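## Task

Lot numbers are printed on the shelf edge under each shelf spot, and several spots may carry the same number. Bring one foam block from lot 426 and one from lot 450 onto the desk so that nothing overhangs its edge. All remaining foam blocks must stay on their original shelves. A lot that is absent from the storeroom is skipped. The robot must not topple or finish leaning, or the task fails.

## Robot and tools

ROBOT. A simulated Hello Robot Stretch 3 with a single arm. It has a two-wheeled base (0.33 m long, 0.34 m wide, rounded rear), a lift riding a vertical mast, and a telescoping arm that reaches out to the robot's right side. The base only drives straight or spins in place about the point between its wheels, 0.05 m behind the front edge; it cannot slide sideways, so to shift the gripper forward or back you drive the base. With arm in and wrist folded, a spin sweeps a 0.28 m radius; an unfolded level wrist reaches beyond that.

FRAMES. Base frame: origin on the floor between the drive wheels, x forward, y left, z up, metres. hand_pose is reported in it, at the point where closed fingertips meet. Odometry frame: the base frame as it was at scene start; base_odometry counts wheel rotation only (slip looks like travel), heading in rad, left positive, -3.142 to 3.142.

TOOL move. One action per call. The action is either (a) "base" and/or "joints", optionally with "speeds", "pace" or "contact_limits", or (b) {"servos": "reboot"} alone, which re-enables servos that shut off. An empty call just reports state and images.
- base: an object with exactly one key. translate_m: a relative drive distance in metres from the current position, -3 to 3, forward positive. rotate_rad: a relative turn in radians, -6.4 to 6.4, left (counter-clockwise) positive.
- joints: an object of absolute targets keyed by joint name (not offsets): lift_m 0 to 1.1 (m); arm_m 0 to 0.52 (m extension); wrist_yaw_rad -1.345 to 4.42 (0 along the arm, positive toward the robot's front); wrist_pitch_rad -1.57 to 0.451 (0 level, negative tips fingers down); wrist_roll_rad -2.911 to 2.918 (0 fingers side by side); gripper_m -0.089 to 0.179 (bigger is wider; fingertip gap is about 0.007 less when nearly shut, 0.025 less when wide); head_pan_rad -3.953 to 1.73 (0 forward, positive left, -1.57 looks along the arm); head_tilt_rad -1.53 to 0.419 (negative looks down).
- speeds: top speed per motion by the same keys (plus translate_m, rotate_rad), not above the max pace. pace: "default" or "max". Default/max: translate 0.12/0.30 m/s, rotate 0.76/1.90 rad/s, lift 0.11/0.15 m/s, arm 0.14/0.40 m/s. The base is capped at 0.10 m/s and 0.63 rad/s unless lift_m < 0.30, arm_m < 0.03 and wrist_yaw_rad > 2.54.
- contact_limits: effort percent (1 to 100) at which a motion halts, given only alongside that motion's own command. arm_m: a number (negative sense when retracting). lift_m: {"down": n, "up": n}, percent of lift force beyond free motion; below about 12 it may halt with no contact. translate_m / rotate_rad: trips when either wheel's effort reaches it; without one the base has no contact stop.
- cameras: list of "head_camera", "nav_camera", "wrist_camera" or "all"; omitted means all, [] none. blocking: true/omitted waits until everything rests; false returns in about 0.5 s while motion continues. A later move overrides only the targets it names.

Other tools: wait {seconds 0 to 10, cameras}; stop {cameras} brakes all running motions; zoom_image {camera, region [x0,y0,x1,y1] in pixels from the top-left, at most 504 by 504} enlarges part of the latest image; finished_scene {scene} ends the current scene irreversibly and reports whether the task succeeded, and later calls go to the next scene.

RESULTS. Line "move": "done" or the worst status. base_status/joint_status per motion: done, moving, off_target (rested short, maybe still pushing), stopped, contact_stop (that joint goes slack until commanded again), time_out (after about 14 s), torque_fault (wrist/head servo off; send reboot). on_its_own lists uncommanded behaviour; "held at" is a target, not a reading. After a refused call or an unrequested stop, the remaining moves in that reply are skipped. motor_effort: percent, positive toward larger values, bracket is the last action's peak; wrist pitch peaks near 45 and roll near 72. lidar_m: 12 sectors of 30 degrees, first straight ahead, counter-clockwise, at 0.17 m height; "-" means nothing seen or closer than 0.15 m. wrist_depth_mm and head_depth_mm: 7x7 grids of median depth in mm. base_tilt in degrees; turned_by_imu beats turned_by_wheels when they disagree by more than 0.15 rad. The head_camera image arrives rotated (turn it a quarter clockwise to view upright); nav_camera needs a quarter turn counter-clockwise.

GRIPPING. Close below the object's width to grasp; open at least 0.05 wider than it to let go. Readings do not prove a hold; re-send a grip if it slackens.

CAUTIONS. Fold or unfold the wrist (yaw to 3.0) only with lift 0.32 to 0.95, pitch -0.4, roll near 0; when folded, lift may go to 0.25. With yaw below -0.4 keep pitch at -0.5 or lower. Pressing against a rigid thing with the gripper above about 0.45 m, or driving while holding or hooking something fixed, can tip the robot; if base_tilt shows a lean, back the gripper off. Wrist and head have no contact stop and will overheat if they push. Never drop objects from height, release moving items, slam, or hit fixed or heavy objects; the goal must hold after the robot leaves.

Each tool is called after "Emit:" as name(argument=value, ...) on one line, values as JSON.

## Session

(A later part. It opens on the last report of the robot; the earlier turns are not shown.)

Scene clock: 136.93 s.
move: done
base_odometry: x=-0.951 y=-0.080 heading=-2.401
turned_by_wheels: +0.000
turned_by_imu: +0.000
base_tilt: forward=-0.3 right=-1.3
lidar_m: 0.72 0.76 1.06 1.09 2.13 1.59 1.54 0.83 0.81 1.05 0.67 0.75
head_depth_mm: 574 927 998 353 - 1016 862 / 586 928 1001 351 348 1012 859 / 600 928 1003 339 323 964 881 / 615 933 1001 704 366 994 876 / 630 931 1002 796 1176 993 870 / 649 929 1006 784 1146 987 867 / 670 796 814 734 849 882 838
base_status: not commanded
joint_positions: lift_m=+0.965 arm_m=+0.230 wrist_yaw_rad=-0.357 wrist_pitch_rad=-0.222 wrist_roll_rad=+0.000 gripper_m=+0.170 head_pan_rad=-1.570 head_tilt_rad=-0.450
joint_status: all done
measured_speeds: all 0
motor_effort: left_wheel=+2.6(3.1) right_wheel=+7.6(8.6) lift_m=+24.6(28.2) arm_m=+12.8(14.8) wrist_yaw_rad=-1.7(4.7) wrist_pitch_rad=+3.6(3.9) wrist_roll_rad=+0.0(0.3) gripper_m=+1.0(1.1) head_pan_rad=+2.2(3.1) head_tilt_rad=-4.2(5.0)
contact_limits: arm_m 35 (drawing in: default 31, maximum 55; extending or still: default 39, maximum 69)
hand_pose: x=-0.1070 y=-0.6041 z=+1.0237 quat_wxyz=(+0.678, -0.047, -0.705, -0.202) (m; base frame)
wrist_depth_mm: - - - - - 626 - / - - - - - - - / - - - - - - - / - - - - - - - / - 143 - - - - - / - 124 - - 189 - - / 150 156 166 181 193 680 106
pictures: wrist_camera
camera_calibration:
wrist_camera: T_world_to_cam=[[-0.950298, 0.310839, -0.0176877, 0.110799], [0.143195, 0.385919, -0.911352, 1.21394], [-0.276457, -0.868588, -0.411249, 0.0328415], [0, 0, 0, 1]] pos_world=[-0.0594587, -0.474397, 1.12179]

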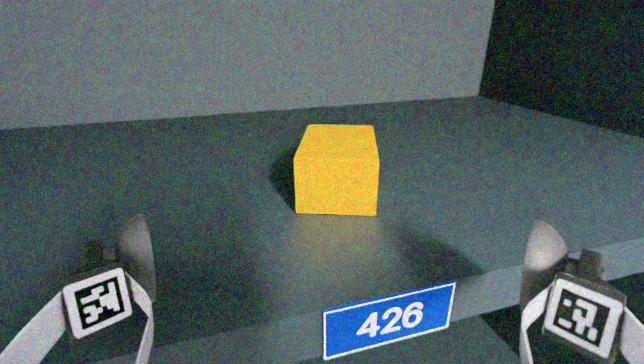

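Emit:
move(base={"translate_m":-0.06}, joints={"arm_m":0.385,"lift_m":0.953}, contact_limits={"arm_m":35}, speeds={"arm_m":0.1,"translate_m":0.04,"lift_m":0.04}, cameras=["wrist_camera"])

Emit:
move(joints={"gripper_m":0.035}, cameras=["wrist_camera"])

Emit:
move(joints={"lift_m":1.04}, cameras=["wrist_camera"])

Scene clock: 149.33 s.
move: done
base_odometry: x=-0.907 y=-0.040 heading=-2.401
turned_by_wheels: +0.000
turned_by_imu: +0.000
base_tilt: forward=-0.3 right=-1.1
lidar_m: 0.78 0.82 1.07 3.41 2.06 1.53 1.48 0.83 0.77 1.05 0.69 0.81
head_depth_mm: 575 925 1000 780 - 1011 864 / 590 925 996 396 1170 1008 859 / 603 925 979 482 1172 968 882 / 616 925 1002 508 1169 996 876 / 634 929 1000 791 1173 991 871 / 654 931 1006 786 1176 986 865 / 674 915 975 776 1023 950 860
base_status: done
joint_positions: lift_m=+0.953 arm_m=+0.385 wrist_yaw_rad=-0.357 wrist_pitch_rad=-0.222 wrist_roll_rad=+0.000 gripper_m=+0.170 head_pan_rad=-1.570 head_tilt_rad=-0.450
joint_status: all done
measured_speeds: all 0
motor_effort: left_wheel=-5.0(9.8) right_wheel=-7.4(11.4) lift_m=+28.5(32.0) arm_m=+11.5(15.0) wrist_yaw_rad=-3.2(4.3) wrist_pitch_rad=+3.7(3.8) wrist_roll_rad=+0.0(0.4) gripper_m=+0.5(1.1) head_pan_rad=+1.9(2.5) head_tilt_rad=-3.8(4.4)
contact_limits: arm_m 35 (drawing in: default 31, maximum 55; extending or still: default 39, maximum 69)
hand_pose: x=-0.1071 y=-0.7591 z=+1.0117 quat_wxyz=(+0.678, -0.047, -0.705, -0.202) (m; base frame)
wrist_depth_mm: 331 - - - - 472 - / - - - - - 497 - / - - - - - - - / - - - 164 - - - / - 143 - 138 131 - - / - 127 114 101 109 157 138 / 116 138 88 87 88 142 108
pictures: wrist_camera
camera_calibration:
wrist_camera: T_world_to_cam=[[-0.950294, 0.310849, -0.0177165, 0.158805], [0.143199, 0.38583, -0.911389, 1.2628], [-0.276469, -0.868624, -0.411165, -0.10684], [0, 0, 0, 1]] pos_world=[-0.0594587, -0.629397, 1.10979]

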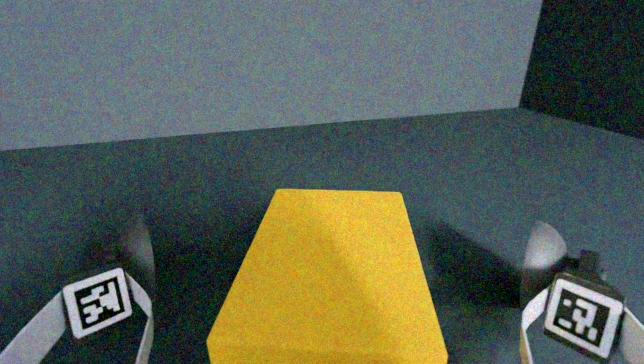

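Scene clock: 151.20 s.
move: done
base_odometry: x=-0.907 y=-0.040 heading=-2.401
turned_by_wheels: +0.000
turned_by_imu: +0.000
base_tilt: forward=-0.2 right=-1.1
lidar_m: 0.78 0.82 1.07 3.42 2.05 1.53 1.48 0.83 0.77 1.05 0.69 0.81
head_depth_mm: 576 925 995 778 - 1014 861 / 588 924 993 396 1177 1009 858 / 603 927 983 481 1167 973 877 / 616 929 1003 508 1172 994 873 / 634 925 1005 794 1179 989 868 / 653 934 1001 785 1176 983 866 / 672 915 974 775 1025 946 860
base_status: not commanded
joint_positions: lift_m=+0.953 arm_m=+0.385 wrist_yaw_rad=-0.357 wrist_pitch_rad=-0.221 wrist_roll_rad=+0.000 gripper_m=+0.036 head_pan_rad=-1.570 head_tilt_rad=-0.450
joint_status: all done
measured_speeds: all 0
motor_effort: left_wheel=-4.9(5.6) right_wheel=-7.3(7.9) lift_m=+27.6(29.2) arm_m=+8.1(12.5) wrist_yaw_rad=-2.5(4.4) wrist_pitch_rad=+3.4(3.8) wrist_roll_rad=-0.1(0.3) gripper_m=-23.2(95.9) head_pan_rad=+2.1(2.4) head_tilt_rad=-3.0(4.2)
contact_limits: arm_m 35 (drawing in: default 31, maximum 55; extending or still: default 39, maximum 69)
hand_pose: x=-0.1071 y=-0.7592 z=+1.0121 quat_wxyz=(+0.678, -0.048, -0.705, -0.202) (m; base frame)
wrist_depth_mm: 332 - - - - 472 - / - - - - - 508 - / - - - - - - - / - - - 165 - - - / - - 147 138 138 - - / - 124 115 101 110 124 164 / 148 134 91 88 88 134 142
pictures: wrist_camera
camera_calibration:
wrist_camera: T_world_to_cam=[[-0.950297, 0.310842, -0.0176672, 0.15875], [0.14279, 0.384702, -0.911929, 1.26285], [-0.27667, -0.869127, -0.409967, -0.108416], [0, 0, 0, 1]] pos_world=[-0.0594582, -0.629395, 1.10999]

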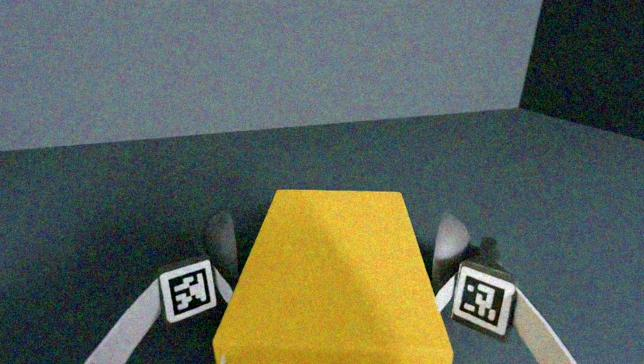

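Scene clock: 152.83 s.
move: done
base_odometry: x=-0.907 y=-0.040 heading=-2.401
turned_by_wheels: +0.000
turned_by_imu: +0.000
base_tilt: forward=-0.3 right=-1.2
lidar_m: 0.78 0.82 1.07 3.38 2.05 1.52 1.48 0.83 0.77 1.05 0.69 0.81
head_depth_mm: 577 925 968 777 1178 1014 860 / 588 925 383 819 1174 1009 856 / 604 917 444 710 1171 971 876 / 618 928 478 707 1174 997 875 / 634 928 1003 795 1172 990 871 / 654 930 1002 785 1180 984 865 / 673 911 972 776 1024 949 861
base_status: not commanded
joint_positions: lift_m=+1.040 arm_m=+0.385 wrist_yaw_rad=-0.357 wrist_pitch_rad=-0.221 wrist_roll_rad=+0.000 gripper_m=+0.039 head_pan_rad=-1.570 head_tilt_rad=-0.450
joint_status: all done
measured_speeds: all 0
motor_effort: left_wheel=-5.2(5.5) right_wheel=-6.5(7.9) lift_m=+29.8(33.0) arm_m=+5.1(8.6) wrist_yaw_rad=-2.7(3.9) wrist_pitch_rad=+3.3(3.5) wrist_roll_rad=+0.2(0.4) gripper_m=-9.8(23.8) head_pan_rad=+1.6(2.1) head_tilt_rad=-2.8(3.9)
contact_limits: arm_m 35 (drawing in: default 31, maximum 55; extending or still: default 39, maximum 69)
hand_pose: x=-0.1071 y=-0.7592 z=+1.0991 quat_wxyz=(+0.678, -0.048, -0.705, -0.202) (m; base frame)
wrist_depth_mm: 333 - - - - 476 - / - - - - - 502 - / - - - - - 535 - / - - - - - - - / - - 147 133 140 - - / - - 115 102 110 - - / - 92 91 88 88 117 -
pictures: wrist_camera
camera_calibration:
wrist_camera: T_world_to_cam=[[-0.950297, 0.310842, -0.0176672, 0.160287], [0.14279, 0.384702, -0.911929, 1.34219], [-0.27667, -0.869127, -0.409967, -0.0727491], [0, 0, 0, 1]] pos_world=[-0.0594582, -0.629395, 1.19699]

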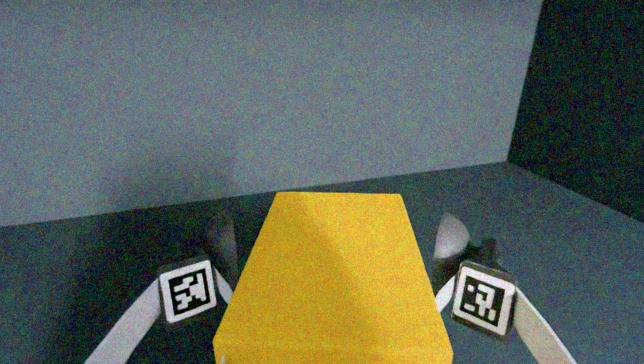

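Emit:
move(joints={"arm_m":0.0}, speeds={"arm_m":0.3}, cameras=[])

Emit:
move(base={"rotate_rad":2.14}, joints={"lift_m":0.85}, cameras=["nav_camera"])

Emit:
move(base={"translate_m":0.695}, cameras=["nav_camera"])

Emit:
move(base={"translate_m":0.695}, joints={"head_tilt_rad":-0.6}, cameras=[])

Emit:
move(base={"rotate_rad":-0.535}, cameras=["head_camera","wrist_camera"])

Scene clock: 178.63 s.
move: done
base_odometry: x=-0.907 y=-0.040 heading=-2.401
turned_by_wheels: +0.000
turned_by_imu: +0.000
base_tilt: forward=-0.4 right=-1.2
lidar_m: 0.78 0.82 1.07 3.44 2.06 1.53 1.48 0.83 0.77 1.05 0.69 0.81
head_depth_mm: 576 925 996 - - - - / 587 925 1000 959 - - - / 601 928 999 945 - - - / 616 925 998 804 1168 997 850 / 633 924 1000 794 1178 992 869 / 650 928 998 785 1172 988 866 / 672 910 973 777 1022 951 860
base_status: not commanded
joint_positions: lift_m=+1.040 arm_m=+0.001 wrist_yaw_rad=-0.357 wrist_pitch_rad=-0.221 wrist_roll_rad=+0.000 gripper_m=+0.039 head_pan_rad=-1.570 head_tilt_rad=-0.450
joint_status: all done
measured_speeds: all 0
motor_effort: left_wheel=-4.8(5.5) right_wheel=-7.3(8.3) lift_m=+24.8(30.3) arm_m=-12.5(13.8) wrist_yaw_rad=-2.1(4.3) wrist_pitch_rad=+3.4(3.5) wrist_roll_rad=+0.2(0.4) gripper_m=-9.7(10.4) head_pan_rad=+1.0(2.0) head_tilt_rad=-3.0(3.8)
hand_pose: x=-0.1071 y=-0.3748 z=+1.0991 quat_wxyz=(+0.678, -0.048, -0.705, -0.202) (m; base frame)
wrist_depth_mm: - - - - 802 - - / - - - - 839 - - / - - - - - - - / - - - - - - - / - - 148 133 140 - - / - - 115 102 110 - - / - 92 91 88 88 120 -
pictures: none
No camera images: "cameras" was empty.

Scene clock: 183.13 s.
move: done
base_odometry: x=-0.907 y=-0.040 heading=-0.262
turned_by_wheels: +2.140
turned_by_imu: +2.105
base_tilt: forward=-0.4 right=-1.2
lidar_m: 2.00 1.52 1.48 0.81 0.77 1.05 0.70 0.80 0.79 0.83 1.08 1.58
head_depth_mm: 647 685 726 774 825 889 930 / 683 725 769 823 887 936 413 / 724 767 824 881 952 1015 412 / 760 816 872 945 1031 1126 1240 / 842 903 975 1052 1154 1267 1306 / 900 973 1055 1153 1274 1420 1334 / 971 1057 1150 1261 1413 1542 1329
base_status: done
joint_positions: lift_m=+0.850 arm_m=+0.001 wrist_yaw_rad=-0.358 wrist_pitch_rad=-0.221 wrist_roll_rad=+0.000 gripper_m=+0.039 head_pan_rad=-1.570 head_tilt_rad=-0.450
joint_status: all done
measured_speeds: all 0
motor_effort: left_wheel=-8.7(12.8) right_wheel=+8.5(12.8) lift_m=+24.1(26.8) arm_m=-12.5(12.8) wrist_yaw_rad=-2.2(4.3) wrist_pitch_rad=+3.4(3.5) wrist_roll_rad=+0.0(0.3) gripper_m=-9.7(10.4) head_pan_rad=+0.4(1.6) head_tilt_rad=-1.5(3.2)
hand_pose: x=-0.1072 y=-0.3748 z=+0.9091 quat_wxyz=(+0.678, -0.048, -0.705, -0.202) (m; base frame)
wrist_depth_mm: - 583 - - - - - / - - - - - - 429 / - - - - - - - / - - - - - - - / - - 147 133 139 - - / - - 115 102 110 - - / - 124 91 88 87 117 588
pictures: nav_camera (sideways)
camera_calibration:
nav_camera: T_world_to_cam=[[0.0174225, -0.411126, 0.911412, -1.14312], [-0.999788, -0.0171877, 0.0113587, 0.0415237], [0.0109952, -0.911417, -0.411338, 0.488485], [0, 0, 0, 1]] pos_world=[0.05606, -0.0240405, 1.24232]

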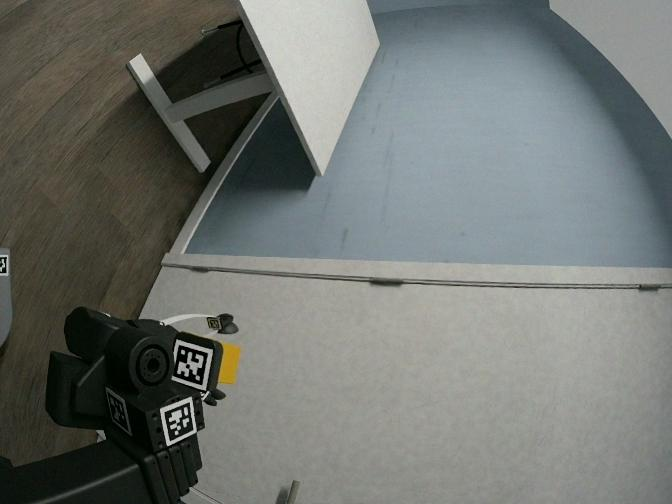

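Scene clock: 191.20 s.
move: done
base_odometry: x=-0.236 y=-0.220 heading=-0.262
turned_by_wheels: +0.000
turned_by_imu: +0.000
base_tilt: forward=-0.4 right=-1.2
lidar_m: 1.50 1.14 1.11 1.16 1.57 1.18 1.39 1.19 1.15 0.82 1.79 3.08
head_depth_mm: 983 1040 1100 1171 1247 1344 1297 / 1035 1099 1165 1251 1335 1413 414 / 1097 1168 1248 1319 1067 1532 411 / 1170 1245 1341 1389 1004 1047 1219 / 1246 1332 1433 1477 1000 753 1272 / 1336 1438 1567 1456 987 748 1266 / 1433 1561 1710 1443 981 770 1335
base_status: done
joint_positions: lift_m=+0.850 arm_m=+0.001 wrist_yaw_rad=-0.358 wrist_pitch_rad=-0.221 wrist_roll_rad=+0.000 gripper_m=+0.039 head_pan_rad=-1.570 head_tilt_rad=-0.450
joint_status: not commanded
measured_speeds: all 0
motor_effort: left_wheel=+3.0(9.1) right_wheel=+8.5(13.8) lift_m=+25.3(25.9) arm_m=-11.1(12.7) wrist_yaw_rad=-2.8(3.9) wrist_pitch_rad=+3.4(3.5) wrist_roll_rad=-0.1(0.3) gripper_m=-9.8(10.4) head_pan_rad=-0.3(1.3) head_tilt_rad=-1.0(3.4)
hand_pose: x=-0.1072 y=-0.3748 z=+0.9091 quat_wxyz=(+0.678, -0.048, -0.705, -0.202) (m; base frame)
wrist_depth_mm: - - - - - - - / - - - - - - - / - - - - - - - / - - - - - - - / - - 148 133 140 - - / - - 115 101 110 - - / - 123 91 88 88 - -
pictures: nav_camera (sideways)
camera_calibration:
nav_camera: T_world_to_cam=[[0.0174225, -0.411126, 0.911412, -1.14312], [-0.999788, -0.0171877, 0.0113587, 0.0415237], [0.0109952, -0.911417, -0.411338, 0.488485], [0, 0, 0, 1]] pos_world=[0.05606, -0.0240405, 1.24232]

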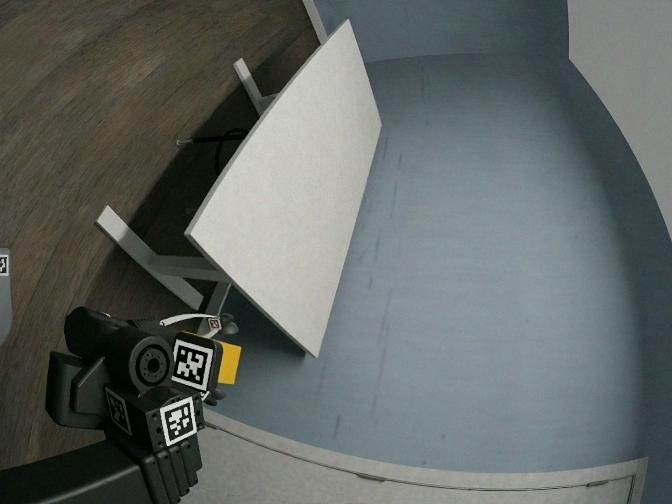

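Scene clock: 199.27 s.
move: done
base_odometry: x=+0.436 y=-0.400 heading=-0.262
turned_by_wheels: +0.000
turned_by_imu: +0.001
base_tilt: forward=-0.3 right=-1.3
lidar_m: 0.99 0.75 0.73 0.77 1.10 1.77 2.07 1.59 1.07 0.98 2.32 2.51
head_depth_mm: 1287 1388 1482 1139 949 1418 1342 / 1361 1466 1561 1116 1439 446 - / 1444 1562 1623 1110 1730 301 297 / 1528 1662 1669 1158 1783 1429 1225 / 1621 1791 1642 1212 1808 1463 1226 / 1738 1935 1613 1758 1825 1449 1221 / 1882 2092 2212 2290 1813 1445 1212
base_status: done
joint_positions: lift_m=+0.850 arm_m=+0.001 wrist_yaw_rad=-0.358 wrist_pitch_rad=-0.221 wrist_roll_rad=+0.000 gripper_m=+0.039 head_pan_rad=-1.570 head_tilt_rad=-0.600
joint_status: all done
measured_speeds: all 0
motor_effort: left_wheel=+0.3(8.9) right_wheel=+11.3(14.7) lift_m=+26.7(27.1) arm_m=-9.8(11.5) wrist_yaw_rad=-2.4(4.2) wrist_pitch_rad=+3.4(3.6) wrist_roll_rad=+0.1(0.3) gripper_m=-9.6(10.4) head_pan_rad=-0.9(1.3) head_tilt_rad=+3.7(6.5)
hand_pose: x=-0.1072 y=-0.3748 z=+0.9091 quat_wxyz=(+0.678, -0.048, -0.705, -0.202) (m; base frame)
wrist_depth_mm: - - - - - - - / - - - - - - - / - - - - - - - / - - - - - - - / - - 149 133 140 153 - / - 124 115 102 110 - - / - 124 91 88 88 - -
pictures: none
No camera images: "cameras" was empty.

Scene clock: 201.23 s.
move: done
base_odometry: x=+0.436 y=-0.400 heading=-0.797
turned_by_wheels: -0.535
turned_by_imu: -0.527
base_tilt: forward=-0.3 right=-1.3
lidar_m: 2.52 1.00 0.75 0.73 0.77 1.09 1.76 2.07 1.59 1.07 0.98 2.30
head_depth_mm: 1265 1390 1536 1708 1833 1416 1341 / 1268 1401 1533 1311 1691 446 - / 1277 1399 1499 1112 932 302 296 / 1277 1408 1511 1104 1717 1432 1228 / 1286 1411 1523 1090 1693 1458 1222 / 1291 1418 1511 1079 1678 1446 1223 / 1300 1427 1513 1067 1636 1414 1221
base_status: done
joint_positions: lift_m=+0.850 arm_m=+0.001 wrist_yaw_rad=-0.358 wrist_pitch_rad=-0.221 wrist_roll_rad=+0.000 gripper_m=+0.039 head_pan_rad=-1.570 head_tilt_rad=-0.600
joint_status: not commanded
measured_speeds: all 0
motor_effort: left_wheel=+7.9(11.7) right_wheel=-10.0(13.9) lift_m=+26.8(27.5) arm_m=-10.6(10.9) wrist_yaw_rad=-2.1(4.0) wrist_pitch_rad=+3.4(3.5) wrist_roll_rad=-0.2(0.3) gripper_m=-9.9(10.4) head_pan_rad=-0.8(1.4) head_tilt_rad=+3.3(4.2)
hand_pose: x=-0.1072 y=-0.3748 z=+0.9091 quat_wxyz=(+0.678, -0.048, -0.705, -0.202) (m; base frame)
wrist_depth_mm: - - - - - - - / - - - - - - - / - - - - - - - / - - - 808 - - - / - - 147 133 140 - - / - 123 115 102 110 - - / - 124 91 88 88 - -
pictures: head_camera (sideways), wrist_camera
camera_calibration:
head_camera: T_world_to_cam=[[-0.0468019, 0.519964, -0.852905, 1.12543], [0.997502, -0.020901, -0.0674785, 0.0813489], [-0.052913, -0.853932, -0.517687, 0.629599], [0, 0, 0, 1]] pos_world=[0.00484063, -0.0458489, 1.29131]
wrist_camera: T_world_to_cam=[[-0.950192, 0.311166, -0.0176552, 0.0374852], [0.142911, 0.384658, -0.911929, 1.021], [-0.27697, -0.86903, -0.409968, 0.183544], [0, 0, 0, 1]] pos_world=[-0.0594579, -0.244896, 1.00699]

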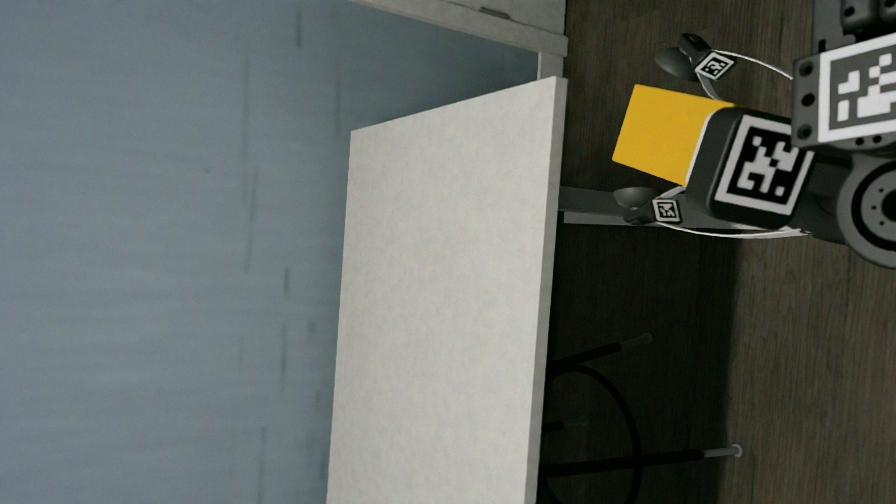

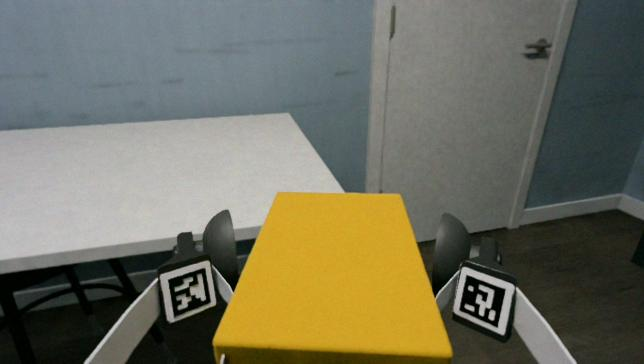

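Emit:
move(joints={"arm_m":0.485}, speeds={"arm_m":0.25}, cameras=[])

Emit:
move(joints={"lift_m":0.7}, contact_limits={"lift_m":{"down":15}}, cameras=["head_camera"])

Emit:
move(joints={"lift_m":0.68}, speeds={"lift_m":0.03}, contact_limits={"lift_m":{"down":13}}, cameras=["head_camera"])

Scene clock: 218.83 s.
move: done
base_odometry: x=+0.436 y=-0.400 heading=-0.797
turned_by_wheels: +0.000
turned_by_imu: +0.000
base_tilt: forward=-0.3 right=-1.3
lidar_m: 2.52 1.00 0.75 0.73 0.77 1.09 1.76 2.08 1.59 1.07 0.98 2.30
head_depth_mm: 1268 1391 1536 1687 372 - - / 1270 1392 1537 469 357 1408 1238 / 1274 1389 1472 827 1385 1483 1237 / 1274 1412 1508 965 1712 1473 1225 / 1279 1416 1518 1094 1700 1466 1219 / 1289 1421 1507 1077 1643 1456 1218 / 1293 1413 1510 1069 1637 1404 1210
base_status: not commanded
joint_positions: lift_m=+0.850 arm_m=+0.485 wrist_yaw_rad=-0.358 wrist_pitch_rad=-0.221 wrist_roll_rad=+0.000 gripper_m=+0.039 head_pan_rad=-1.570 head_tilt_rad=-0.600
joint_status: all done
measured_speeds: all 0
motor_effort: left_wheel=+7.5(8.6) right_wheel=-10.4(10.8) lift_m=+28.1(28.6) arm_m=+12.2(15.0) wrist_yaw_rad=-2.4(4.0) wrist_pitch_rad=+3.4(3.5) wrist_roll_rad=+0.2(0.3) gripper_m=-9.7(10.3) head_pan_rad=-0.8(2.0) head_tilt_rad=+3.0(3.7)
hand_pose: x=-0.1072 y=-0.8592 z=+0.9091 quat_wxyz=(+0.678, -0.048, -0.705, -0.202) (m; base frame)
wrist_depth_mm: - - - - - - - / - - - - - - - / - - - - - - - / - - - - - - - / - - 148 133 140 - - / - - 115 102 110 - - / - 92 91 88 88 126 -
pictures: none
No camera images: "cameras" was empty.

Scene clock: 221.03 s.
move: done
base_odometry: x=+0.436 y=-0.400 heading=-0.797
turned_by_wheels: +0.000
turned_by_imu: +0.000
base_tilt: forward=-0.3 right=-1.1
lidar_m: 2.51 1.00 0.75 0.73 0.77 1.09 1.76 2.08 1.59 1.07 0.98 2.30
head_depth_mm: 1264 1383 1536 1718 1831 1497 1247 / 1267 1389 1549 1311 939 450 356 / 1274 1395 1513 1114 670 1394 1225 / 1277 1402 1505 1097 1660 1481 1228 / 1285 1413 1523 1091 1696 1467 1223 / 1287 1412 1505 1075 1647 1452 1217 / 1294 1425 1499 1068 1635 1412 1215
base_status: not commanded
joint_positions: lift_m=+0.700 arm_m=+0.485 wrist_yaw_rad=-0.358 wrist_pitch_rad=-0.221 wrist_roll_rad=+0.000 gripper_m=+0.039 head_pan_rad=-1.570 head_tilt_rad=-0.600
joint_status: all done
measured_speeds: all 0
motor_effort: left_wheel=+7.6(8.2) right_wheel=-10.2(10.6) lift_m=+24.2(27.8) arm_m=+9.6(12.6) wrist_yaw_rad=-2.8(4.1) wrist_pitch_rad=+3.4(3.5) wrist_roll_rad=+0.0(0.3) gripper_m=-9.9(10.2) head_pan_rad=-1.6(2.0) head_tilt_rad=+2.1(3.8)
contact_limits: lift_m down 15 (down: maximum 72; up: maximum 65)
hand_pose: x=-0.1072 y=-0.8592 z=+0.7591 quat_wxyz=(+0.678, -0.048, -0.705, -0.202) (m; base frame)
wrist_depth_mm: - - - - - - - / - - - - - - - / - - - - - - - / - - - - - - - / - - 147 133 139 153 - / - - 116 102 110 - - / - 92 91 88 88 117 -
pictures: head_camera (sideways)
camera_calibration:
head_camera: T_world_to_cam=[[-0.0468019, 0.519964, -0.852905, 1.12543], [0.997502, -0.020901, -0.0674785, 0.0813489], [-0.052913, -0.853932, -0.517687, 0.629599], [0, 0, 0, 1]] pos_world=[0.00484063, -0.0458489, 1.29131]

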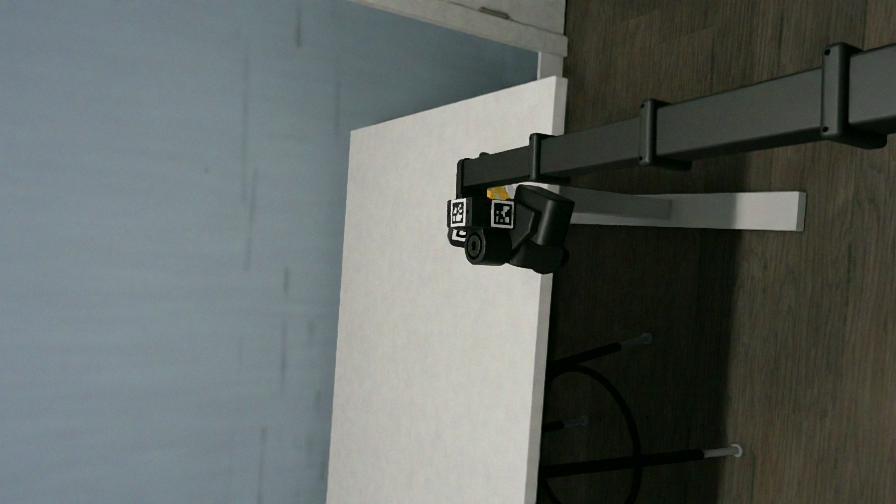

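Scene clock: 222.13 s.
move: done
base_odometry: x=+0.436 y=-0.400 heading=-0.797
turned_by_wheels: +0.000
turned_by_imu: +0.000
base_tilt: forward=-0.1 right=-1.2
lidar_m: 2.52 1.00 0.75 0.73 0.77 1.09 1.76 2.08 1.59 1.07 0.98 2.29
head_depth_mm: 1258 1385 1539 1712 1821 1500 1245 / 1271 1392 1535 1312 1681 479 382 / 1278 1404 1500 1109 679 1394 1226 / 1279 1404 1507 1104 921 1476 1229 / 1287 1414 1518 1087 1719 1464 1228 / 1294 1408 1499 1079 1648 1451 1218 / 1291 1412 1515 1072 1634 1418 1209
base_status: not commanded
joint_positions: lift_m=+0.680 arm_m=+0.485 wrist_yaw_rad=-0.358 wrist_pitch_rad=-0.212 wrist_roll_rad=+0.000 gripper_m=+0.039 head_pan_rad=-1.570 head_tilt_rad=-0.600
joint_status: all done
measured_speeds: all 0
motor_effort: left_wheel=+7.4(8.1) right_wheel=-9.2(10.7) lift_m=+21.8(25.7) arm_m=+8.5(10.1) wrist_yaw_rad=-2.0(3.7) wrist_pitch_rad=+1.8(3.5) wrist_roll_rad=+0.2(0.3) gripper_m=-9.9(10.3) head_pan_rad=-1.9(2.0) head_tilt_rad=+2.0(3.1)
contact_limits: lift_m down 13 (down: maximum 72; up: maximum 65)
hand_pose: x=-0.1075 y=-0.8598 z=+0.7413 quat_wxyz=(+0.679, -0.051, -0.705, -0.199) (m; base frame)
wrist_depth_mm: - - - - - - - / - - - - - - - / - - - - - - - / - - - 166 - - - / - - 148 139 138 - - / - - 115 102 109 - - / - 92 91 88 88 117 -
pictures: head_camera (sideways)
camera_calibration:
head_camera: T_world_to_cam=[[-0.0468019, 0.519964, -0.852905, 1.12543], [0.997502, -0.020901, -0.0674785, 0.0813489], [-0.052913, -0.853932, -0.517687, 0.629599], [0, 0, 0, 1]] pos_world=[0.00484063, -0.0458489, 1.29131]

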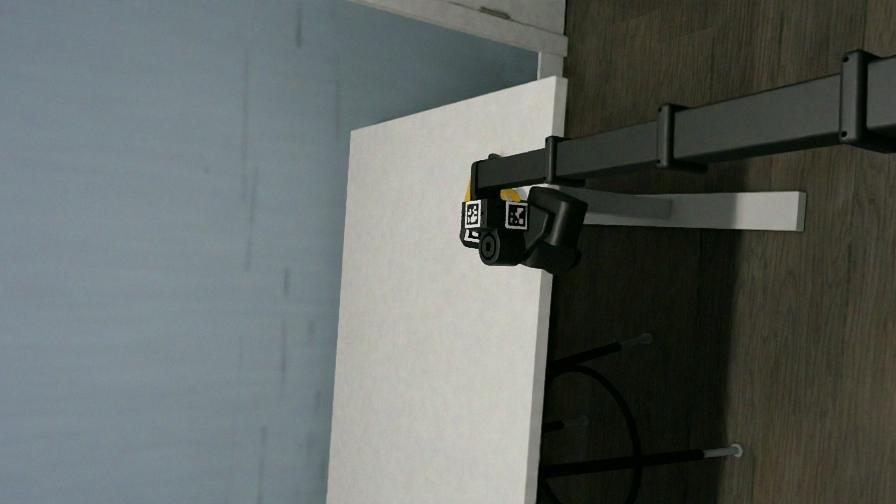

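Emit:
move(joints={"gripper_m":0.17}, cameras=[])

Emit:
move(base={"translate_m":0.06}, joints={"arm_m":0.325}, speeds={"arm_m":0.1,"translate_m":0.04}, cameras=[])

Emit:
move(joints={"arm_m":0.0,"lift_m":0.75}, pace="max", cameras=["head_camera"])

Emit:
move(joints={"wrist_pitch_rad":-0.4,"wrist_yaw_rad":3.0,"gripper_m":0.04,"head_pan_rad":0.0,"head_tilt_rad":-0.3}, pace="max", cameras=["nav_camera"])

Emit:
move(joints={"lift_m":0.28}, pace="max", cameras=[])

Scene clock: 234.17 s.
move: done
base_odometry: x=+0.436 y=-0.400 heading=-0.797
turned_by_wheels: +0.000
turned_by_imu: +0.000
base_tilt: forward=-0.3 right=-1.1
lidar_m: 2.51 1.00 0.75 0.73 0.77 1.09 1.77 2.08 1.60 1.07 0.98 2.30
head_depth_mm: 1264 1388 1539 1712 1821 1492 1253 / 1269 1395 1532 1307 1686 479 382 / 1268 1403 1500 1106 681 1389 1232 / 1283 1397 1510 1097 923 1474 1225 / 1285 1410 1514 1094 1702 1459 1220 / 1292 1414 1505 1072 1636 1453 1216 / 1288 1422 1516 1074 1627 1412 1211
base_status: not commanded
joint_positions: lift_m=+0.680 arm_m=+0.485 wrist_yaw_rad=-0.358 wrist_pitch_rad=-0.213 wrist_roll_rad=+0.000 gripper_m=+0.170 head_pan_rad=-1.570 head_tilt_rad=-0.600
joint_status: all done
measured_speeds: all 0
motor_effort: left_wheel=+7.3(8.5) right_wheel=-9.8(10.5) lift_m=+28.6(28.8) arm_m=+3.0(5.5) wrist_yaw_rad=-1.4(3.7) wrist_pitch_rad=+1.9(2.1) wrist_roll_rad=+0.0(0.3) gripper_m=+0.6(83.5) head_pan_rad=-2.0(2.6) head_tilt_rad=+1.7(2.6)
contact_limits: lift_m down 13 (down: maximum 72; up: maximum 65)
hand_pose: x=-0.1074 y=-0.8597 z=+0.7409 quat_wxyz=(+0.679, -0.051, -0.705, -0.200) (m; base frame)
wrist_depth_mm: - - - - - - - / - - - - - - - / - - - - - - - / - - - 163 - - - / - 143 - 137 130 - - / - 124 104 100 104 - - / - - 88 86 87 - 106
pictures: none
No camera images: "cameras" was empty.

Scene clock: 236.77 s.
move: done
base_odometry: x=+0.478 y=-0.443 heading=-0.796
turned_by_wheels: +0.000
turned_by_imu: +0.000
base_tilt: forward=-0.4 right=-1.3
lidar_m: 2.45 1.00 0.75 0.73 0.77 1.08 1.82 2.09 1.59 1.08 0.96 2.30
head_depth_mm: 1262 1396 1543 1717 1800 1498 1246 / 1266 1391 1524 1122 938 495 385 / 1282 1396 1509 1110 579 559 1205 / 1280 1413 1510 1104 674 1365 1227 / 1286 1418 1529 1090 1645 1460 1224 / 1289 1413 1496 1081 1694 1419 1214 / 1298 1428 1503 1065 1637 1455 1204
base_status: done
joint_positions: lift_m=+0.680 arm_m=+0.325 wrist_yaw_rad=-0.358 wrist_pitch_rad=-0.214 wrist_roll_rad=+0.000 gripper_m=+0.170 head_pan_rad=-1.570 head_tilt_rad=-0.600
joint_status: all done
measured_speeds: all 0
motor_effort: left_wheel=+6.0(11.1) right_wheel=+3.3(7.8) lift_m=+27.4(30.0) arm_m=-12.3(14.4) wrist_yaw_rad=-2.1(4.0) wrist_pitch_rad=+2.1(2.2) wrist_roll_rad=+0.0(0.4) gripper_m=+0.7(1.0) head_pan_rad=-2.2(2.7) head_tilt_rad=+2.1(2.4)
contact_limits: lift_m down 13 (down: maximum 72; up: maximum 65)
hand_pose: x=-0.1074 y=-0.6997 z=+0.7408 quat_wxyz=(+0.679, -0.051, -0.705, -0.200) (m; base frame)
wrist_depth_mm: - - - - - - - / - - - - - - - / - - - - - - - / - - - - - - - / - 143 - - - - - / - 126 - - - - - / 116 984 - 978 - 981 106
pictures: none
No camera images: "cameras" was empty.

Scene clock: 238.87 s.
move: done
base_odometry: x=+0.478 y=-0.443 heading=-0.796
turned_by_wheels: +0.000
turned_by_imu: +0.000
base_tilt: forward=-0.3 right=-1.3
lidar_m: 2.46 1.00 0.75 0.73 0.77 1.08 1.82 2.09 1.60 1.08 0.96 2.30
head_depth_mm: 1273 1382 1550 1741 1809 1501 1195 / 1279 1392 1527 1125 1684 1490 1249 / 1274 1408 1505 1114 1415 1475 348 / 1278 1406 1507 1105 1714 1465 1200 / 1288 1412 1509 1091 1663 1463 1226 / 1289 1418 1496 1078 1695 1413 1219 / 1292 1420 1501 1068 1622 1448 1214
base_status: not commanded
joint_positions: lift_m=+0.750 arm_m=+0.001 wrist_yaw_rad=-0.358 wrist_pitch_rad=-0.215 wrist_roll_rad=+0.000 gripper_m=+0.170 head_pan_rad=-1.570 head_tilt_rad=-0.600
joint_status: all done
measured_speeds: all 0
motor_effort: left_wheel=+6.4(6.8) right_wheel=+3.6(4.0) lift_m=+25.1(31.3) arm_m=-11.5(14.2) wrist_yaw_rad=-2.2(3.6) wrist_pitch_rad=+2.4(2.4) wrist_roll_rad=+0.0(0.3) gripper_m=+0.4(1.0) head_pan_rad=-2.4(2.8) head_tilt_rad=+1.7(2.3)
hand_pose: x=-0.1074 y=-0.3751 z=+0.8104 quat_wxyz=(+0.679, -0.050, -0.705, -0.200) (m; base frame)
wrist_depth_mm: - - - - - - - / - - - - - - - / - - - 690 - - - / - - - - - - - / - - - - - - - / 117 141 - - - - - / 116 - - - - - 106
pictures: head_camera (sideways)
camera_calibration:
head_camera: T_world_to_cam=[[-0.0468019, 0.519964, -0.852905, 1.12543], [0.997502, -0.020901, -0.0674785, 0.0813489], [-0.052913, -0.853932, -0.517687, 0.629599], [0, 0, 0, 1]] pos_world=[0.00484063, -0.0458489, 1.29131]

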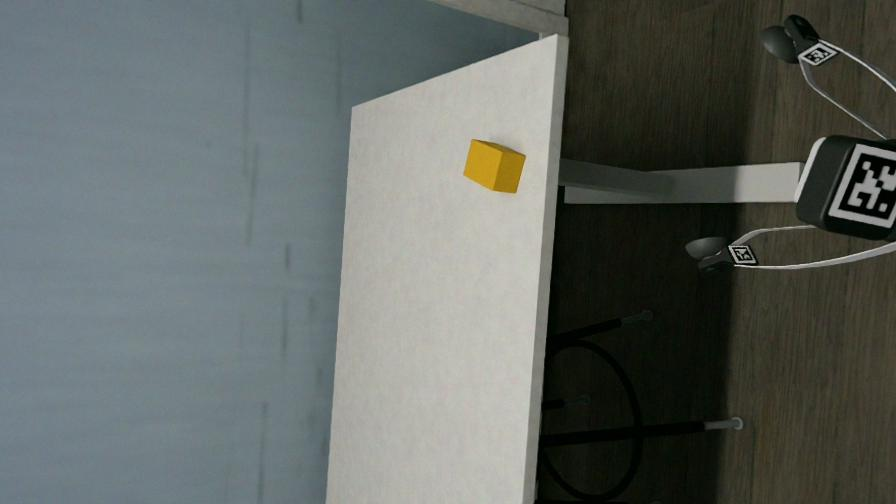

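Scene clock: 240.90 s.
move: done
base_odometry: x=+0.478 y=-0.443 heading=-0.796
turned_by_wheels: +0.000
turned_by_imu: +0.000
base_tilt: forward=-0.3 right=-1.3
lidar_m: 2.45 1.00 0.75 0.73 0.77 1.08 1.83 2.09 1.59 1.08 0.96 2.30
head_depth_mm: 2120 2192 2320 2383 2529 2061 1572 / 2139 2199 2307 2419 2558 2041 1557 / 2134 2227 2323 2446 2549 2032 1565 / 2142 2238 2324 2466 2560 2028 1538 / 2166 2235 2338 2441 2559 2000 1540 / 2137 2237 2347 2464 2561 2003 1539 / 2136 2246 2370 2454 2596 1991 1533
base_status: not commanded
joint_positions: lift_m=+0.750 arm_m=+0.001 wrist_yaw_rad=+2.997 wrist_pitch_rad=-0.412 wrist_roll_rad=+0.000 gripper_m=+0.040 head_pan_rad=+0.008 head_tilt_rad=-0.293
joint_status: all done
measured_speeds: translate_m=+0.000 rotate_rad=+0.000 lift_m=+0.000 arm_m=+0.000 wrist_yaw_rad=+0.000 wrist_pitch_rad=+0.000 wrist_roll_rad=+0.000 head_pan_rad=-0.024 head_tilt_rad=+0.000
motor_effort: left_wheel=+6.3(6.8) right_wheel=+3.5(4.0) lift_m=+29.4(29.9) arm_m=-10.6(12.4) wrist_yaw_rad=+3.0(7.5) wrist_pitch_rad=+1.6(3.1) wrist_roll_rad=+0.0(0.3) gripper_m=+0.4(81.2) head_pan_rad=-3.5(4.9) head_tilt_rad=-3.2(8.5)
hand_pose: x=+0.0112 y=+0.0773 z=+0.7641 quat_wxyz=(+0.195, +0.700, +0.094, +0.680) (m; base frame)
wrist_depth_mm: - 137 - - - - 737 / - 147 - - - - - / - 161 170 - - 881 - / - 178 187 - - - - / - - 200 - - - - / - - 127 - 129 - - / 955 963 260 931 899 921 921
pictures: nav_camera (sideways)
camera_calibration:
nav_camera: T_world_to_cam=[[0.263031, 0.019239, 0.964596, -1.21409], [0.022606, -0.99965, 0.0137739, 0.0321321], [0.964523, 0.0181826, -0.263374, 0.29017], [0, 0, 0, 1]] pos_world=[0.0387427, 0.0502028, 1.24709]

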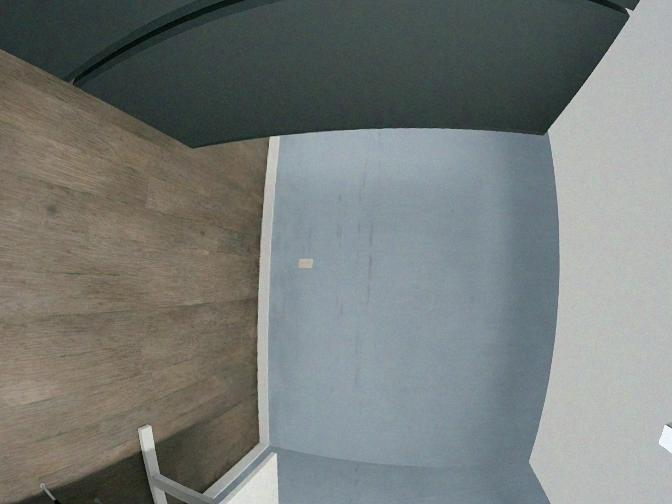

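Scene clock: 244.83 s.
move: done
base_odometry: x=+0.478 y=-0.443 heading=-0.796
turned_by_wheels: +0.000
turned_by_imu: +0.000
base_tilt: forward=-0.3 right=-1.2
lidar_m: 2.46 1.00 0.75 0.73 0.77 1.08 1.83 2.09 1.59 1.08 0.96 2.30
head_depth_mm: 2127 2220 2312 2436 2552 2049 1562 / 2115 2229 2324 2436 2536 2022 1552 / 2109 2220 2330 2442 2584 2020 1549 / 2152 2227 2336 2463 2591 2014 1537 / 2114 2222 2354 2486 2556 1985 1521 / 2134 2239 2352 2461 2572 1978 1526 / 2156 2249 2358 2459 2559 1968 1527
base_status: not commanded
joint_positions: lift_m=+0.280 arm_m=+0.001 wrist_yaw_rad=+2.997 wrist_pitch_rad=-0.414 wrist_roll_rad=+0.000 gripper_m=+0.040 head_pan_rad=+0.000 head_tilt_rad=-0.300
joint_status: all done
measured_speeds: all 0
motor_effort: left_wheel=+6.6(6.8) right_wheel=+2.7(4.1) lift_m=+26.4(28.0) arm_m=-8.0(11.2) wrist_yaw_rad=+2.0(3.4) wrist_pitch_rad=+2.1(2.2) wrist_roll_rad=+0.3(0.5) gripper_m=+0.9(0.9) head_pan_rad=-3.4(3.7) head_tilt_rad=-2.5(4.2)
hand_pose: x=+0.0111 y=+0.0770 z=+0.2936 quat_wxyz=(+0.195, +0.700, +0.095, +0.680) (m; base frame)
wrist_depth_mm: - 137 - - - - 745 / - 147 - - - - - / - 162 172 862 847 846 830 / 727 186 660 713 706 695 705 / 605 582 202 570 567 578 575 / 509 514 127 299 129 495 493 / 434 279 257 269 426 433 432
pictures: none
No camera images: "cameras" was empty.

Emit:
move(base={"translate_m":1.92}, pace="max", cameras=[])

Emit:
move(base={"rotate_rad":1.59}, pace="max", cameras=["nav_camera"])

Scene clock: 261.47 s.
move: done
base_odometry: x=+1.820 y=-1.815 heading=-0.797
turned_by_wheels: +0.000
turned_by_imu: +0.001
base_tilt: forward=-0.3 right=-1.3
lidar_m: 0.56 0.58 0.82 2.11 0.84 0.97 3.06 1.81 1.44 1.63 0.76 0.57
head_depth_mm: 449 469 493 518 545 577 612 / 450 471 494 520 547 579 613 / 451 472 495 520 549 581 614 / 452 473 497 522 551 584 617 / 453 475 499 524 553 585 620 / 456 475 499 526 555 587 624 / 456 477 501 528 557 589 624
base_status: done
joint_positions: lift_m=+0.280 arm_m=+0.001 wrist_yaw_rad=+2.998 wrist_pitch_rad=-0.414 wrist_roll_rad=+0.000 gripper_m=+0.040 head_pan_rad=+0.000 head_tilt_rad=-0.301
joint_status: not commanded
measured_speeds: all 0
motor_effort: left_wheel=+0.5(12.6) right_wheel=+6.4(12.6) lift_m=+24.8(30.1) arm_m=-0.1(6.1) wrist_yaw_rad=+2.2(3.0) wrist_pitch_rad=+2.1(2.2) wrist_roll_rad=-0.3(0.5) gripper_m=+0.3(1.3) head_pan_rad=-2.5(3.7) head_tilt_rad=+1.2(3.4)
hand_pose: x=+0.0110 y=+0.0770 z=+0.2936 quat_wxyz=(+0.195, +0.700, +0.095, +0.680) (m; base frame)
wrist_depth_mm: - 137 - - - - - / - 148 - - - - - / - 161 855 912 895 835 - / 734 186 668 714 713 710 676 / 599 579 201 566 561 580 577 / 514 514 127 302 129 494 494 / 439 281 258 269 426 430 429
pictures: none
No camera images: "cameras" was empty.

Scene clock: 263.60 s.
move: done
base_odometry: x=+1.820 y=-1.815 heading=+0.793
turned_by_wheels: +1.590
turned_by_imu: +1.558
base_tilt: forward=-0.2 right=-1.2
lidar_m: 2.11 0.80 0.96 3.01 2.03 1.43 1.63 0.76 0.57 0.56 0.58 0.83
head_depth_mm: 1788 1771 1728 1668 1622 1596 1471 / 1816 1889 1991 2101 2184 2003 1546 / 1825 1906 1986 2098 2224 2027 1539 / 1829 1917 1993 2105 2226 1996 1538 / 1838 1910 2013 2117 2237 1997 1534 / 1849 1932 2036 2125 2258 1993 1515 / 1828 1924 2007 2134 2218 1897 1428
base_status: done
joint_positions: lift_m=+0.280 arm_m=+0.001 wrist_yaw_rad=+2.998 wrist_pitch_rad=-0.414 wrist_roll_rad=+0.000 gripper_m=+0.040 head_pan_rad=+0.000 head_tilt_rad=-0.301
joint_status: not commanded
measured_speeds: all 0
motor_effort: left_wheel=-6.2(15.0) right_wheel=+8.2(14.1) lift_m=+25.4(25.6) arm_m=-9.3(9.3) wrist_yaw_rad=+1.6(2.7) wrist_pitch_rad=+2.1(2.2) wrist_roll_rad=+0.2(0.3) gripper_m=+0.8(0.8) head_pan_rad=-3.0(3.1) head_tilt_rad=+2.1(2.2)
hand_pose: x=+0.0110 y=+0.0770 z=+0.2936 quat_wxyz=(+0.195, +0.700, +0.095, +0.680) (m; base frame)
wrist_depth_mm: - 137 - - - - - / - 147 - - - - - / 937 161 874 907 891 893 - / 731 185 658 712 709 693 689 / 600 579 202 571 568 581 585 / 511 513 126 300 129 495 494 / 434 281 258 269 425 431 432
pictures: nav_camera (sideways)
camera_calibration:
nav_camera: T_world_to_cam=[[0.270783, 0.0170274, 0.96249, -1.21134], [0.0142367, -0.999805, 0.0136823, 0.0322336], [0.962535, 0.00999778, -0.270972, 0.299981], [0, 0, 0, 1]] pos_world=[0.0388078, 0.0498541, 1.24675]

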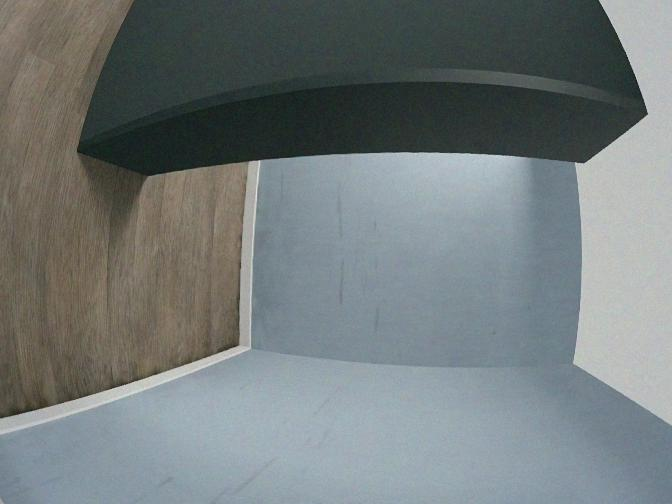

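Emit:
move(base={"translate_m":1.67}, joints={"head_pan_rad":-2.0,"head_tilt_rad":-0.4}, pace="max", cameras=[])

Emit:
move(base={"rotate_rad":-1.595}, joints={"head_pan_rad":-2.25,"head_tilt_rad":-0.45}, pace="max", cameras=["nav_camera","head_camera"])

Emit:
move(base={"translate_m":-0.7}, pace="max", cameras=["nav_camera","head_camera"])

Scene clock: 284.03 s.
move: done
base_odometry: x=+2.992 y=-0.626 heading=+0.793
turned_by_wheels: +0.000
turned_by_imu: +0.002
base_tilt: forward=-0.3 right=-1.1
lidar_m: 0.46 0.48 0.68 2.15 1.36 0.68 2.12 0.86 0.64 0.63 0.62 0.47
head_depth_mm: 636 685 743 813 891 991 1115 / 607 650 702 765 835 922 1032 / 578 620 666 722 787 860 957 / 555 593 634 684 739 810 894 / 533 567 606 648 701 762 835 / 512 544 578 619 665 724 784 / 493 521 556 591 634 684 742
base_status: done
joint_positions: lift_m=+0.280 arm_m=+0.001 wrist_yaw_rad=+2.998 wrist_pitch_rad=-0.414 wrist_roll_rad=+0.000 gripper_m=+0.040 head_pan_rad=-2.000 head_tilt_rad=-0.400
joint_status: all done
measured_speeds: all 0
motor_effort: left_wheel=-2.0(9.5) right_wheel=+8.5(17.2) lift_m=+26.9(27.8) arm_m=-6.4(13.1) wrist_yaw_rad=+0.3(2.9) wrist_pitch_rad=+2.1(2.3) wrist_roll_rad=+0.1(0.3) gripper_m=+0.2(0.9) head_pan_rad=+3.4(6.0) head_tilt_rad=-3.7(7.8)
hand_pose: x=+0.0110 y=+0.0770 z=+0.2936 quat_wxyz=(+0.195, +0.700, +0.095, +0.680) (m; base frame)
wrist_depth_mm: - 137 - - - - 518 / - 147 - - - - 502 / - 162 874 906 900 800 512 / 701 186 661 705 707 692 524 / 596 584 202 569 568 578 541 / 509 505 127 299 129 504 493 / 434 281 257 271 422 435 429
pictures: none
No camera images: "cameras" was empty.

Scene clock: 286.17 s.
move: done
base_odometry: x=+2.992 y=-0.626 heading=-0.802
turned_by_wheels: -1.595
turned_by_imu: -1.564
base_tilt: forward=-0.3 right=-1.2
lidar_m: 0.63 0.62 0.47 0.46 0.48 0.68 2.11 1.37 0.67 2.14 0.86 0.65
head_depth_mm: 991 1319 1352 1420 1420 1564 1372 / 826 1337 1423 1047 1348 1498 1327 / 708 1227 1294 941 1329 1117 1272 / 560 605 661 720 1203 950 1239 / 612 659 713 772 850 938 1050 / 721 787 866 955 1075 1219 1288 / 2736 2947 3057 3174 2155 1647 1327
base_status: done
joint_positions: lift_m=+0.280 arm_m=+0.001 wrist_yaw_rad=+2.998 wrist_pitch_rad=-0.414 wrist_roll_rad=+0.000 gripper_m=+0.040 head_pan_rad=-2.250 head_tilt_rad=-0.452
joint_status: all done
measured_speeds: all 0
motor_effort: left_wheel=+5.5(14.8) right_wheel=-7.2(15.3) lift_m=+27.7(28.3) arm_m=-11.8(12.6) wrist_yaw_rad=+2.3(2.8) wrist_pitch_rad=+2.1(2.2) wrist_roll_rad=+0.0(0.3) gripper_m=+0.4(0.8) head_pan_rad=-2.9(4.7) head_tilt_rad=-1.9(5.0)
hand_pose: x=+0.0110 y=+0.0770 z=+0.2936 quat_wxyz=(+0.195, +0.700, +0.095, +0.680) (m; base frame)
wrist_depth_mm: 439 137 453 456 470 480 484 / 480 147 492 504 510 514 526 / 520 162 520 541 538 - - / - 179 188 - - - - / 580 560 201 572 570 582 578 / 512 506 127 302 130 493 495 / 436 280 258 270 426 432 428
pictures: head_camera (sideways), nav_camera (sideways)
camera_calibration:
head_camera: T_world_to_cam=[[0.208005, 0.331043, -0.920404, 1.21189], [0.756016, -0.65147, -0.0634609, 0.0776248], [-0.620624, -0.68264, -0.385783, 0.461469], [0, 0, 0, 1]] pos_world=[-0.0243656, -0.0356001, 1.29838]
nav_camera: T_world_to_cam=[[-0.245948, -0.331519, 0.910826, -1.14079], [-0.787911, 0.615684, 0.0113368, 0.0402048], [-0.56454, -0.714862, -0.412634, 0.493674], [0, 0, 0, 1]] pos_world=[0.0298014, -0.0500383, 1.24231]

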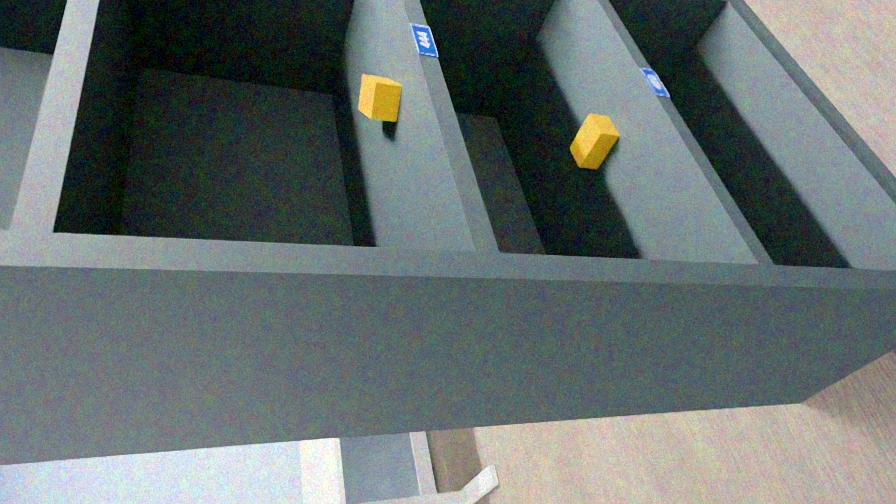

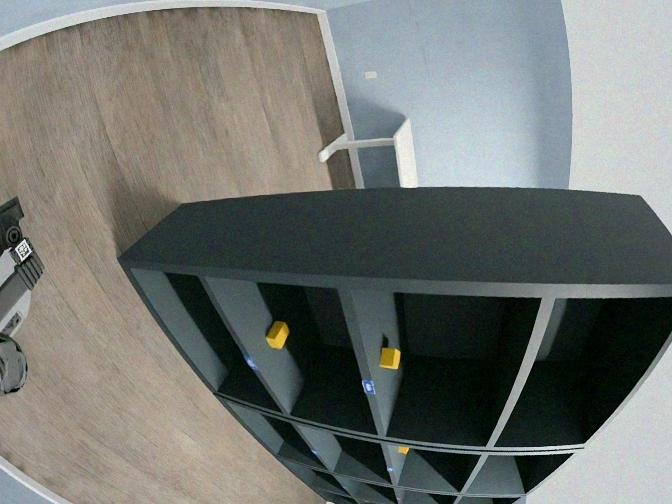

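Scene clock: 289.83 s.
move: done
base_odometry: x=+2.505 y=-0.123 heading=-0.802
turned_by_wheels: +0.000
turned_by_imu: +0.000
base_tilt: forward=-0.3 right=-1.2
lidar_m: 1.32 0.66 0.50 0.48 0.51 0.72 2.24 0.77 0.84 0.89 0.59 1.36
head_depth_mm: 703 1456 1499 1680 1359 1599 1365 / 632 685 755 849 1223 1447 1326 / 649 731 772 807 890 971 1094 / 620 835 890 802 1033 992 1171 / 636 960 1031 794 1185 991 869 / 654 941 1006 782 1143 984 816 / 674 874 935 776 608 980 786
base_status: done
joint_positions: lift_m=+0.280 arm_m=+0.001 wrist_yaw_rad=+2.998 wrist_pitch_rad=-0.414 wrist_roll_rad=+0.000 gripper_m=+0.040 head_pan_rad=-2.250 head_tilt_rad=-0.452
joint_status: not commanded
measured_speeds: all 0
motor_effort: left_wheel=+1.0(12.7) right_wheel=-6.0(17.0) lift_m=+28.2(28.8) arm_m=-9.6(12.0) wrist_yaw_rad=+2.1(2.9) wrist_pitch_rad=+2.0(2.3) wrist_roll_rad=-0.2(0.3) gripper_m=-0.2(1.0) head_pan_rad=-2.2(3.0) head_tilt_rad=+2.6(2.8)
hand_pose: x=+0.0110 y=+0.0770 z=+0.2936 quat_wxyz=(+0.195, +0.700, +0.095, +0.680) (m; base frame)
wrist_depth_mm: 462 137 478 489 496 500 507 / 506 148 515 532 529 541 539 / 546 161 170 - - - - / - 178 187 - - - 665 / 602 568 202 573 569 577 578 / 515 506 126 300 129 498 496 / 436 281 258 269 425 434 434
pictures: head_camera (sideways), nav_camera (sideways)
camera_calibration:
head_camera: T_world_to_cam=[[0.208005, 0.331043, -0.920404, 1.21189], [0.756016, -0.65147, -0.0634609, 0.0776248], [-0.620624, -0.68264, -0.385783, 0.461469], [0, 0, 0, 1]] pos_world=[-0.0243656, -0.0356001, 1.29838]
nav_camera: T_world_to_cam=[[-0.245948, -0.331519, 0.910826, -1.14079], [-0.787911, 0.615684, 0.0113368, 0.0402048], [-0.56454, -0.714862, -0.412634, 0.493674], [0, 0, 0, 1]] pos_world=[0.0298014, -0.0500383, 1.24231]

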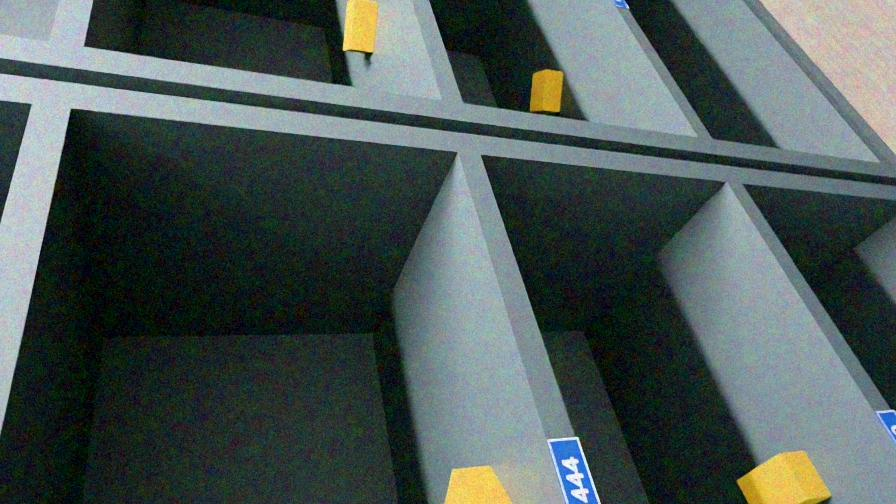

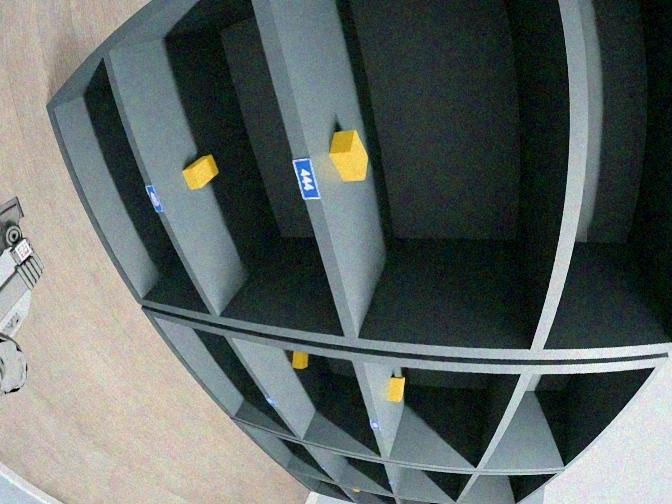

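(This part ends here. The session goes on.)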